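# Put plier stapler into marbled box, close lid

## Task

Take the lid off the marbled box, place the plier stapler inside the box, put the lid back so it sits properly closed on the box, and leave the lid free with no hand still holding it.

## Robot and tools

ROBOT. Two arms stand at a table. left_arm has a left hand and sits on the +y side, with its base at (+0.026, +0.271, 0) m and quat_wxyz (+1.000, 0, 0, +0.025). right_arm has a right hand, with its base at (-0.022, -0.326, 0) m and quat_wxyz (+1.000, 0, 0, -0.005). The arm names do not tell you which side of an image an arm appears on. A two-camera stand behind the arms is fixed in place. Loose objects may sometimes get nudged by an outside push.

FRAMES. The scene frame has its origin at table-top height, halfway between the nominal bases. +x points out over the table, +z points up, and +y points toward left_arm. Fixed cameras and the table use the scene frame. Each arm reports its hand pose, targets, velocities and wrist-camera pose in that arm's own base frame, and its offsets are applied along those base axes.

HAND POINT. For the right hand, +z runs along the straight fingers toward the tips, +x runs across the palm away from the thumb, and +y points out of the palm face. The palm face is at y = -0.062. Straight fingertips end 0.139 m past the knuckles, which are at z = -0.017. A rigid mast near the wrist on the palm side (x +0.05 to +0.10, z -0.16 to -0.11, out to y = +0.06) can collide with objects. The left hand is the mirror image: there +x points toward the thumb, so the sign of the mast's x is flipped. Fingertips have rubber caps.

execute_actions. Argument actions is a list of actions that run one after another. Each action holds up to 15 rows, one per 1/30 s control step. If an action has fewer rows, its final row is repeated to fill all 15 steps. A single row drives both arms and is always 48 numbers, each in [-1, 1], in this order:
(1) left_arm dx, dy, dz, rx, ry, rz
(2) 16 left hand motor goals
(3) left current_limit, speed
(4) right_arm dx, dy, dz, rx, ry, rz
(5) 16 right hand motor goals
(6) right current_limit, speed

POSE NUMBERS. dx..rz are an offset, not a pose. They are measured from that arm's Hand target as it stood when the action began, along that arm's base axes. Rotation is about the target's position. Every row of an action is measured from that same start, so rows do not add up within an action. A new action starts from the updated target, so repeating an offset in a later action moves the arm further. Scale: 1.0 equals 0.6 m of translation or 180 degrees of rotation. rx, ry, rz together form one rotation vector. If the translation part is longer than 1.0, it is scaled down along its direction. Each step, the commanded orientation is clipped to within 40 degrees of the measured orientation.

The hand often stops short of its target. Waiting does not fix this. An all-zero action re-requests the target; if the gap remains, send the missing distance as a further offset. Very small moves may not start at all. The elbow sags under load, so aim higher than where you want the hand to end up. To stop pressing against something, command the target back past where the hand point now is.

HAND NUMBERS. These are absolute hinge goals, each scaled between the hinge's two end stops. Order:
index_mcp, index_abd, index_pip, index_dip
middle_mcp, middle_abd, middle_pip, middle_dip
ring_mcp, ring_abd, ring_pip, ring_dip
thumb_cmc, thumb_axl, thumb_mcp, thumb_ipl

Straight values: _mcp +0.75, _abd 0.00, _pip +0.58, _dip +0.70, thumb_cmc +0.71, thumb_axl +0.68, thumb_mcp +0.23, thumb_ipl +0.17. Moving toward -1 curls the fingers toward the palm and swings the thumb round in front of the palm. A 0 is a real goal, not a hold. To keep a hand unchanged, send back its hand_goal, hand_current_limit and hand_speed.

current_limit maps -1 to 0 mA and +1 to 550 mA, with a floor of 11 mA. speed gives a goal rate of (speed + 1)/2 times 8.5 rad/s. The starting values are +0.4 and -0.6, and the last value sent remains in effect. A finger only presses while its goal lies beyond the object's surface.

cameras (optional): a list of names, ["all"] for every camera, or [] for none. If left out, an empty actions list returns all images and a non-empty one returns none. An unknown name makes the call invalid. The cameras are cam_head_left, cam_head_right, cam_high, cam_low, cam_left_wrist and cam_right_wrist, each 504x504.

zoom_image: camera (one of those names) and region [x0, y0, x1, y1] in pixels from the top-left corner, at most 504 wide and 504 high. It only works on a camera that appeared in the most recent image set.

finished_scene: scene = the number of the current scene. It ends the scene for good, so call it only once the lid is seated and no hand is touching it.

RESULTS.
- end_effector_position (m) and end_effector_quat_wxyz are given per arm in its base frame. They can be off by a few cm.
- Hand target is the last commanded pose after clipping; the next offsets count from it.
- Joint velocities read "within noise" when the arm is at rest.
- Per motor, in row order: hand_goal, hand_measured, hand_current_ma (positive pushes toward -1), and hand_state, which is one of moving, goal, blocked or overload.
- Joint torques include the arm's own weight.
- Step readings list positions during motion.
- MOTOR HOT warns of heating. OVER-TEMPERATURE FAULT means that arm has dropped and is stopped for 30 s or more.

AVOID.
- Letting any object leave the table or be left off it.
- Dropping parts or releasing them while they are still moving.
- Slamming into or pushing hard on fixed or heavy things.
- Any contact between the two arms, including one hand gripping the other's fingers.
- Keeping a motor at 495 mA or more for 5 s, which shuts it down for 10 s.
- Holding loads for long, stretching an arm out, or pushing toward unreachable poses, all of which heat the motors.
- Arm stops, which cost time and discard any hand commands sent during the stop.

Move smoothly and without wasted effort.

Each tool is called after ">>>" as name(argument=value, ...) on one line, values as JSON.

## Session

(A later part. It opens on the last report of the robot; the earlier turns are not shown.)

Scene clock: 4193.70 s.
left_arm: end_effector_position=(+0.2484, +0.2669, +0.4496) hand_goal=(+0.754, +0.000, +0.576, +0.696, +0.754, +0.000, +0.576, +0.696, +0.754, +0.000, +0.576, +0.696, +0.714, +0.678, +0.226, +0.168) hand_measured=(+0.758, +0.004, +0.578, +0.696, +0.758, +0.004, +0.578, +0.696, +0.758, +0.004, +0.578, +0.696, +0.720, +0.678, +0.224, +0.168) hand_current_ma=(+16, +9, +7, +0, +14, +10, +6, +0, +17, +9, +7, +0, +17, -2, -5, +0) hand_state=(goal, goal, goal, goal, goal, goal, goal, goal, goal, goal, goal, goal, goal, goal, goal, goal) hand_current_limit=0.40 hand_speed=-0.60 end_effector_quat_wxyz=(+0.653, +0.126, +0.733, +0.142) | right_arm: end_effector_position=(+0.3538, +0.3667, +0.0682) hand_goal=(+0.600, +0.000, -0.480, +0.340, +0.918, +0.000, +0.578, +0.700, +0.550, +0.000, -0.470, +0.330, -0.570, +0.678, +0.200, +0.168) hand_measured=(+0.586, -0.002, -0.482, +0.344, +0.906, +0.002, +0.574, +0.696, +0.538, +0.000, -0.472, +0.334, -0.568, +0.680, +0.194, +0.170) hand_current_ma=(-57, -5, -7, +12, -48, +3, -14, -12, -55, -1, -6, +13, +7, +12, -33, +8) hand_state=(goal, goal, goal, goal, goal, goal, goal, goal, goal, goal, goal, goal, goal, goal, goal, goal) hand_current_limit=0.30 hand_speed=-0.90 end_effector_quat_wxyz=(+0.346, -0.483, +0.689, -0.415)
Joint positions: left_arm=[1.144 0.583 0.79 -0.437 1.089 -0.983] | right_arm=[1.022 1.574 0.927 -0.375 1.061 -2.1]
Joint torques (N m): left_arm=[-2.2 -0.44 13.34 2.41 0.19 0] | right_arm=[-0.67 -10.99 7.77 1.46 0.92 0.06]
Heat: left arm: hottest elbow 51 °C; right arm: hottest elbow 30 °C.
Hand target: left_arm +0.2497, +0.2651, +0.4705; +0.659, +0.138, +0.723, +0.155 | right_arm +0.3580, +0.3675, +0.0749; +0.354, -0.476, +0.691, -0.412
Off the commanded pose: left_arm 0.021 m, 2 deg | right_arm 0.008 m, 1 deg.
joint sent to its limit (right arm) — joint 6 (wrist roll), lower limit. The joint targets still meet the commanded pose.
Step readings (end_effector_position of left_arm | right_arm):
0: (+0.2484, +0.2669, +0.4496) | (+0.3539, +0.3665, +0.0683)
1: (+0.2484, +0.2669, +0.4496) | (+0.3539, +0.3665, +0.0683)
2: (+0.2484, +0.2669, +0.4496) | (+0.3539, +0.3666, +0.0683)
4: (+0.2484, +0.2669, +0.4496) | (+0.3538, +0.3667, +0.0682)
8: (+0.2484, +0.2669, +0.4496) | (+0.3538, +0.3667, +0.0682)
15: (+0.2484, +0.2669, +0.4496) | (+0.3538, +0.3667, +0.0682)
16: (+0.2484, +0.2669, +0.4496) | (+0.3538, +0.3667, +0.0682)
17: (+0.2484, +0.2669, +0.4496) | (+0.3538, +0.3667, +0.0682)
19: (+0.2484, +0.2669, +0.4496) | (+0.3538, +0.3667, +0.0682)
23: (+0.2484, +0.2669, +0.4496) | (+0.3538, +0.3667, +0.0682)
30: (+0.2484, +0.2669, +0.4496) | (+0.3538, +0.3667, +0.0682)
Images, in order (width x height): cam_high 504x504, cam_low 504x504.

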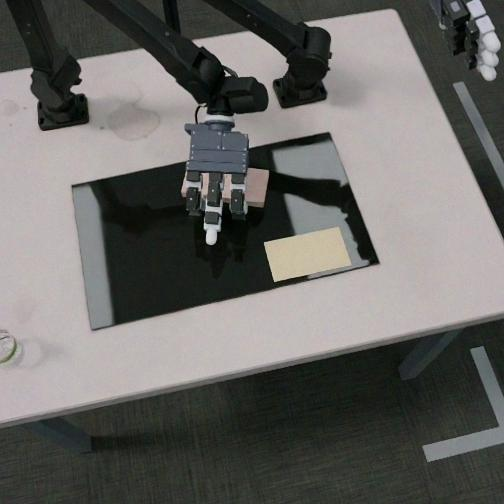

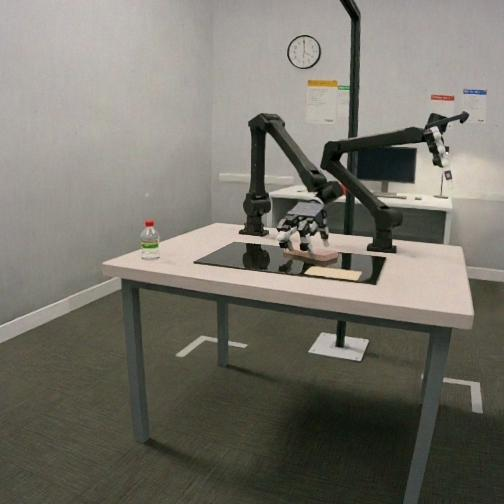

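>>> execute_actions(actions=[[[0,0,0,0,0,0,0.754,0,0.576,0.696,0.754,0,0.576,0.696,0.754,0,0.576,0.696,0.714,0.678,0.226,0.168,0.4,-0.6,0,0,0.004,0,0,0,0.753,0,-0.43,0.348,0.917,0,0.577,0.7,0.753,0,-0.43,0.348,-0.571,0.678,0.29,0.168,0.2,-0.8]],[[0,0,0,0,0,0,0.754,0,0.576,0.696,0.754,0,0.576,0.696,0.754,0,0.576,0.696,0.714,0.678,0.226,0.168,0.4,-0.6,0.002,0.002,0.012,0,0,-0.01,0.753,0,-0.43,0.348,0.917,0,0.577,0.7,0.753,0,-0.43,0.348,-0.571,0.678,0.29,0.168,0.2,-0.8]]], cameras=["cam_high","cam_low"])

>>> zoom_image(camera="cam_high", region=[170, 145, 280, 255])

>>> zoom_image(camera="cam_low", region=[275, 225, 345, 295])

Scene clock: 4205.23 s.
left_arm: end_effector_position=(+0.2484, +0.2669, +0.4496) hand_goal=(+0.754, +0.000, +0.576, +0.696, +0.754, +0.000, +0.576, +0.696, +0.754, +0.000, +0.576, +0.696, +0.714, +0.678, +0.226, +0.168) hand_measured=(+0.758, +0.004, +0.578, +0.696, +0.758, +0.004, +0.578, +0.696, +0.758, +0.004, +0.578, +0.696, +0.720, +0.678, +0.224, +0.168) hand_current_ma=(+16, +9, +7, +0, +14, +10, +6, +0, +17, +9, +7, +0, +17, -2, -5, +0) hand_state=(goal, goal, goal, goal, goal, goal, goal, goal, goal, goal, goal, goal, goal, goal, goal, goal) hand_current_limit=0.40 hand_speed=-0.60 end_effector_quat_wxyz=(+0.653, +0.126, +0.733, +0.142) | right_arm: end_effector_position=(+0.3503, +0.3576, +0.0664) hand_goal=(+0.754, +0.000, -0.430, +0.348, +0.918, +0.000, +0.578, +0.700, +0.754, +0.000, -0.430, +0.348, -0.570, +0.678, +0.290, +0.168) hand_measured=(+0.740, -0.002, -0.432, +0.346, +0.906, +0.002, +0.574, +0.696, +0.740, +0.000, -0.432, +0.346, -0.568, +0.680, +0.282, +0.170) hand_current_ma=(-64, -5, -10, -8, -48, +3, -14, -12, -65, -1, -8, -9, +5, +12, -38, +7) hand_state=(goal, goal, goal, goal, goal, goal, goal, goal, goal, goal, goal, goal, goal, goal, goal, goal) hand_current_limit=0.20 hand_speed=-0.80 end_effector_quat_wxyz=(+0.333, -0.479, +0.693, -0.423)
Joint positions: left_arm=[1.144 0.583 0.79 -0.437 1.089 -0.983] | right_arm=[1.022 1.571 0.928 -0.437 1.075 -2.055]
Joint torques (N m): left_arm=[-3.02 -0.15 13.31 2.47 0.17 -0.03] | right_arm=[-0.56 -10.93 10.71 0.35 1.15 0.11]
Heat: left arm: hottest elbow 51 °C; right arm: hottest elbow 30 °C.
Hand target: left_arm +0.2497, +0.2651, +0.4705; +0.659, +0.138, +0.723, +0.155 | right_arm +0.3592, +0.3687, +0.0843; +0.347, -0.466, +0.699, -0.418
Off the commanded pose: left_arm 0.021 m, 2 deg | right_arm 0.023 m, 2 deg.
Step readings (end_effector_position of left_arm | right_arm):
0: (+0.2484, +0.2669, +0.4496) | (+0.3538, +0.3667, +0.0682)
1: (+0.2484, +0.2669, +0.4496) | (+0.3538, +0.3667, +0.0682)
2: (+0.2484, +0.2669, +0.4496) | (+0.3538, +0.3667, +0.0682)
4: (+0.2484, +0.2669, +0.4496) | (+0.3538, +0.3667, +0.0683)
8: (+0.2484, +0.2669, +0.4496) | (+0.3538, +0.3668, +0.0689)
15: (+0.2484, +0.2669, +0.4496) | (+0.3538, +0.3668, +0.0691)
16: (+0.2484, +0.2669, +0.4496) | (+0.3534, +0.3654, +0.0687)
17: (+0.2484, +0.2669, +0.4496) | (+0.3528, +0.3625, +0.0685)
19: (+0.2484, +0.2669, +0.4496) | (+0.3513, +0.3589, +0.0674)
23: (+0.2484, +0.2669, +0.4496) | (+0.3503, +0.3574, +0.0665)
30: (+0.2484, +0.2669, +0.4496) | (+0.3503, +0.3575, +0.0664)
Images, in order (width x height): cam_high 504x504, cam_low 504x504.

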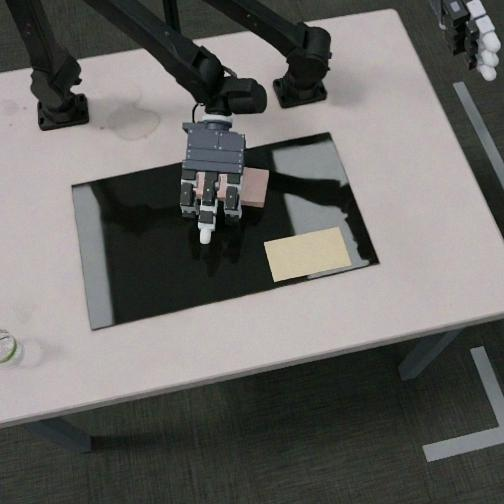

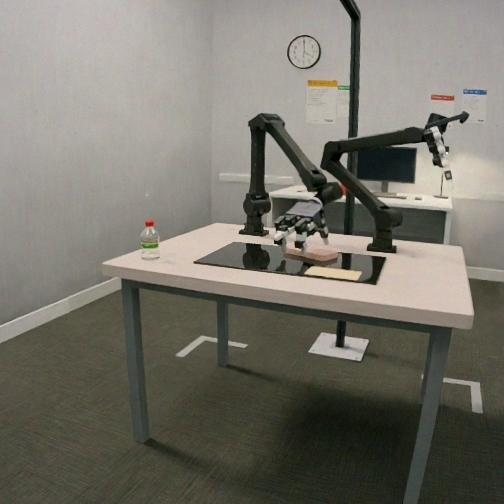

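Scaled by 4.582.

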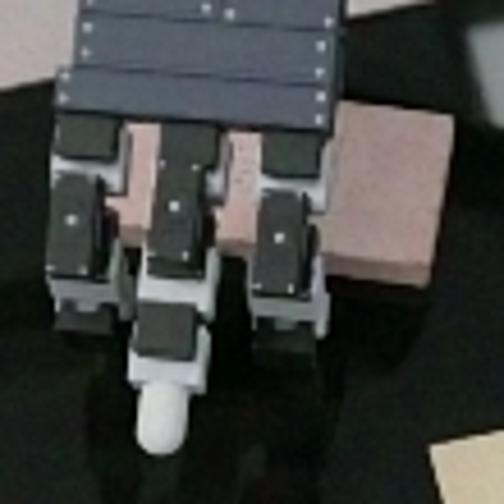

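Scaled by 7.200.

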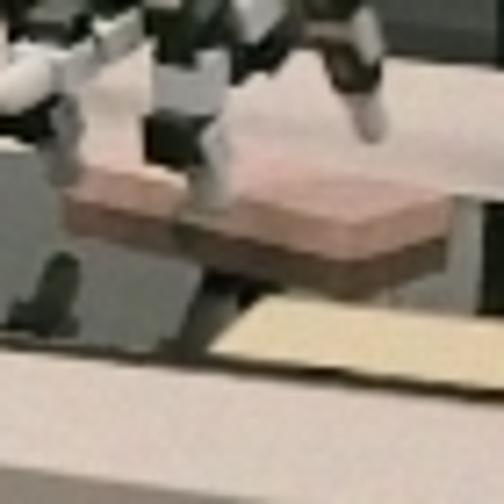

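>>> execute_actions(actions=[[[0,0,0,0,0,0,0.754,0,0.576,0.696,0.754,0,0.576,0.696,0.754,0,0.576,0.696,0.714,0.678,0.226,0.168,0.4,-0.6,0.002,0.002,0.03,0,0,0,0.753,0,-0.3,0.348,0.917,0,0.577,0.7,0.753,0,-0.3,0.348,-0.571,0.678,0.33,0.168,0.2,-0.8]]], cameras=[])

Scene clock: 4211.93 s.
left_arm: end_effector_position=(+0.2484, +0.2669, +0.4496) hand_goal=(+0.754, +0.000, +0.576, +0.696, +0.754, +0.000, +0.576, +0.696, +0.754, +0.000, +0.576, +0.696, +0.714, +0.678, +0.226, +0.168) hand_measured=(+0.758, +0.004, +0.578, +0.696, +0.758, +0.004, +0.578, +0.696, +0.758, +0.004, +0.578, +0.696, +0.720, +0.678, +0.224, +0.168) hand_current_ma=(+16, +9, +7, +0, +14, +10, +6, +0, +17, +9, +7, +0, +17, -2, -5, +0) hand_state=(goal, goal, goal, goal, goal, goal, goal, goal, goal, goal, goal, goal, goal, goal, goal, goal) hand_current_limit=0.40 hand_speed=-0.60 end_effector_quat_wxyz=(+0.653, +0.126, +0.733, +0.142) | right_arm: end_effector_position=(+0.3510, +0.3587, +0.0846) hand_goal=(+0.754, +0.000, -0.300, +0.348, +0.918, +0.000, +0.578, +0.700, +0.754, +0.000, -0.300, +0.348, -0.570, +0.678, +0.330, +0.168) hand_measured=(+0.740, -0.002, -0.304, +0.346, +0.906, +0.002, +0.574, +0.696, +0.740, +0.000, -0.304, +0.346, -0.568, +0.680, +0.322, +0.170) hand_current_ma=(-63, -5, -13, -8, -48, +3, -14, -12, -64, -1, -11, -9, +4, +12, -41, +7) hand_state=(goal, goal, goal, goal, goal, goal, goal, goal, goal, goal, goal, goal, goal, goal, goal, goal) hand_current_limit=0.20 hand_speed=-0.80 end_effector_quat_wxyz=(+0.334, -0.478, +0.693, -0.423)
Joint positions: left_arm=[1.144 0.583 0.79 -0.437 1.089 -0.983] | right_arm=[1.022 1.543 0.952 -0.487 1.075 -2.054]
Joint torques (N m): left_arm=[-2.73 -0.26 13.2 2.45 0.19 0] | right_arm=[-0.5 -10.34 11.32 0.27 1.09 0.13]
Heat: left arm: hottest elbow 51 °C; right arm: hottest elbow 31 °C.
Hand target: left_arm +0.2497, +0.2651, +0.4705; +0.659, +0.138, +0.723, +0.155 | right_arm +0.3604, +0.3699, +0.1024; +0.347, -0.466, +0.699, -0.418
Off the commanded pose: left_arm 0.021 m, 2 deg | right_arm 0.023 m, 2 deg.
Step readings (end_effector_position of left_arm | right_arm):
0: (+0.2484, +0.2669, +0.4496) | (+0.3503, +0.3576, +0.0665)
1: (+0.2484, +0.2669, +0.4496) | (+0.3502, +0.3575, +0.0677)
2: (+0.2484, +0.2669, +0.4496) | (+0.3492, +0.3558, +0.0683)
4: (+0.2484, +0.2669, +0.4496) | (+0.3486, +0.3547, +0.0721)
8: (+0.2484, +0.2669, +0.4496) | (+0.3502, +0.3574, +0.0821)
15: (+0.2484, +0.2669, +0.4496) | (+0.3510, +0.3587, +0.0846)
No camera images: "cameras" was empty.

>>> execute_actions(actions=[[[0,0,0,0,0,0,0.754,0,0.576,0.696,0.754,0,0.576,0.696,0.754,0,0.576,0.696,0.714,0.678,0.226,0.168,0.4,-0.6,0.001,0,0.06,0,0,0,0.753,0,-0.3,0.348,0.917,0,0.577,0.7,0.753,0,-0.3,0.348,-0.571,0.678,0.33,0.168,0.2,-0.8]],[[0,0,0,0,0,0,0.754,0,0.576,0.696,0.754,0,0.576,0.696,0.754,0,0.576,0.696,0.714,0.678,0.226,0.168,0.4,-0.6,0,0,0.05,0,0,0,0.753,0,-0.3,0.348,0.917,0,0.577,0.7,0.753,0,-0.3,0.348,-0.571,0.678,0.33,0.168,0.2,-0.8]]], cameras=["cam_high","cam_low"])

>>> zoom_image(camera="cam_high", region=[170, 145, 280, 255])

>>> zoom_image(camera="cam_low", region=[275, 225, 345, 295])

Scene clock: 4223.00 s.
left_arm: end_effector_position=(+0.2484, +0.2669, +0.4496) hand_goal=(+0.754, +0.000, +0.576, +0.696, +0.754, +0.000, +0.576, +0.696, +0.754, +0.000, +0.576, +0.696, +0.714, +0.678, +0.226, +0.168) hand_measured=(+0.758, +0.004, +0.578, +0.696, +0.758, +0.004, +0.578, +0.696, +0.758, +0.004, +0.578, +0.696, +0.720, +0.678, +0.224, +0.168) hand_current_ma=(+16, +9, +7, +0, +14, +10, +6, +0, +17, +9, +7, +0, +17, -2, -5, +0) hand_state=(goal, goal, goal, goal, goal, goal, goal, goal, goal, goal, goal, goal, goal, goal, goal, goal) hand_current_limit=0.40 hand_speed=-0.60 end_effector_quat_wxyz=(+0.653, +0.126, +0.733, +0.142) | right_arm: end_effector_position=(+0.3522, +0.3607, +0.1492) hand_goal=(+0.754, +0.000, -0.300, +0.348, +0.918, +0.000, +0.578, +0.700, +0.754, +0.000, -0.300, +0.348, -0.570, +0.678, +0.330, +0.168) hand_measured=(+0.740, -0.002, -0.304, +0.346, +0.906, +0.000, +0.574, +0.696, +0.740, +0.000, -0.302, +0.346, -0.570, +0.680, +0.322, +0.170) hand_current_ma=(-60, -4, -12, -8, -49, +3, -14, -12, -62, -1, -10, -9, +4, +11, -40, +6) hand_state=(goal, goal, goal, goal, goal, goal, goal, goal, goal, goal, goal, goal, goal, goal, goal, goal) hand_current_limit=0.20 hand_speed=-0.80 end_effector_quat_wxyz=(+0.335, -0.478, +0.693, -0.423)
Joint positions: left_arm=[1.144 0.583 0.79 -0.437 1.089 -0.983] | right_arm=[1.022 1.461 1.053 -0.668 1.075 -2.055]
Joint torques (N m): left_arm=[-3.31 -0.38 13.34 2.8 0.17 -0.03] | right_arm=[-0.73 -9.99 12.27 0.27 1.1 0.11]
Heat: left arm: hottest elbow 51 °C; right arm: hottest elbow 32 °C.
Hand target: left_arm +0.2497, +0.2651, +0.4705; +0.659, +0.138, +0.723, +0.155 | right_arm +0.3610, +0.3698, +0.1684; +0.347, -0.466, +0.699, -0.418
Off the commanded pose: left_arm 0.021 m, 2 deg | right_arm 0.023 m, 2 deg.
Step readings (end_effector_position of left_arm | right_arm):
0: (+0.2484, +0.2669, +0.4496) | (+0.3510, +0.3587, +0.0846)
1: (+0.2484, +0.2669, +0.4496) | (+0.3507, +0.3583, +0.0868)
2: (+0.2484, +0.2669, +0.4496) | (+0.3489, +0.3558, +0.0884)
4: (+0.2484, +0.2669, +0.4496) | (+0.3479, +0.3542, +0.0971)
8: (+0.2484, +0.2669, +0.4496) | (+0.3515, +0.3594, +0.1195)
15: (+0.2484, +0.2669, +0.4496) | (+0.3531, +0.3620, +0.1259)
16: (+0.2484, +0.2669, +0.4496) | (+0.3527, +0.3614, +0.1273)
17: (+0.2484, +0.2669, +0.4496) | (+0.3513, +0.3591, +0.1282)
19: (+0.2484, +0.2669, +0.4496) | (+0.3503, +0.3575, +0.1332)
23: (+0.2484, +0.2669, +0.4496) | (+0.3518, +0.3600, +0.1460)
30: (+0.2484, +0.2669, +0.4496) | (+0.3522, +0.3607, +0.1492)
Images, in order (width x height): cam_high 504x504, cam_low 504x504.

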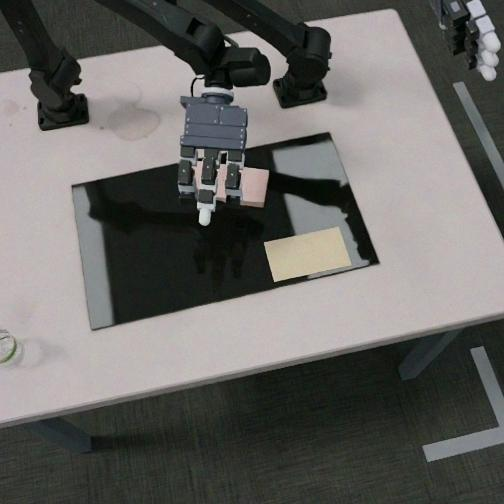

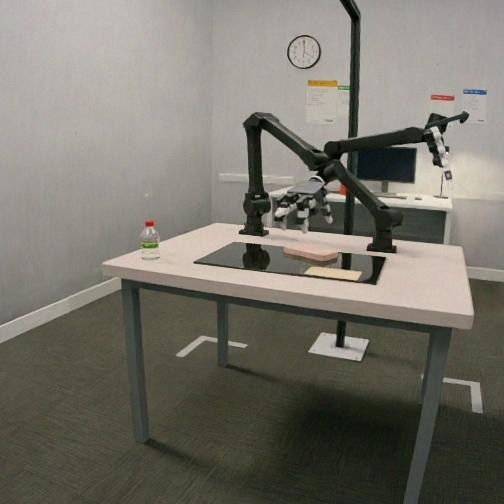

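Scaled by 4.582.

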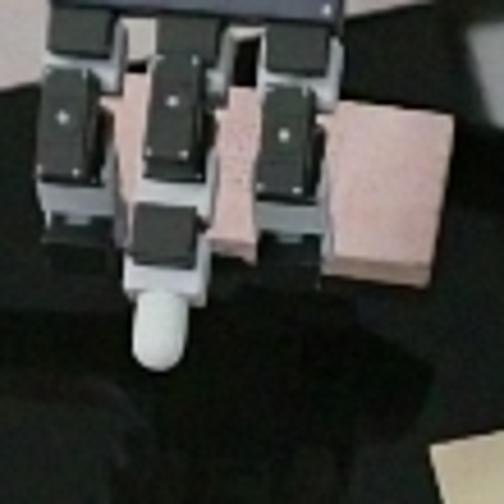

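Scaled by 7.200.

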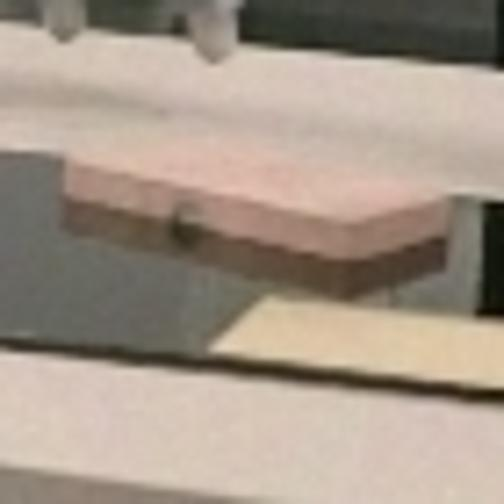

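>>> finished_scene(scene=2)

The scene is finished: the task was done.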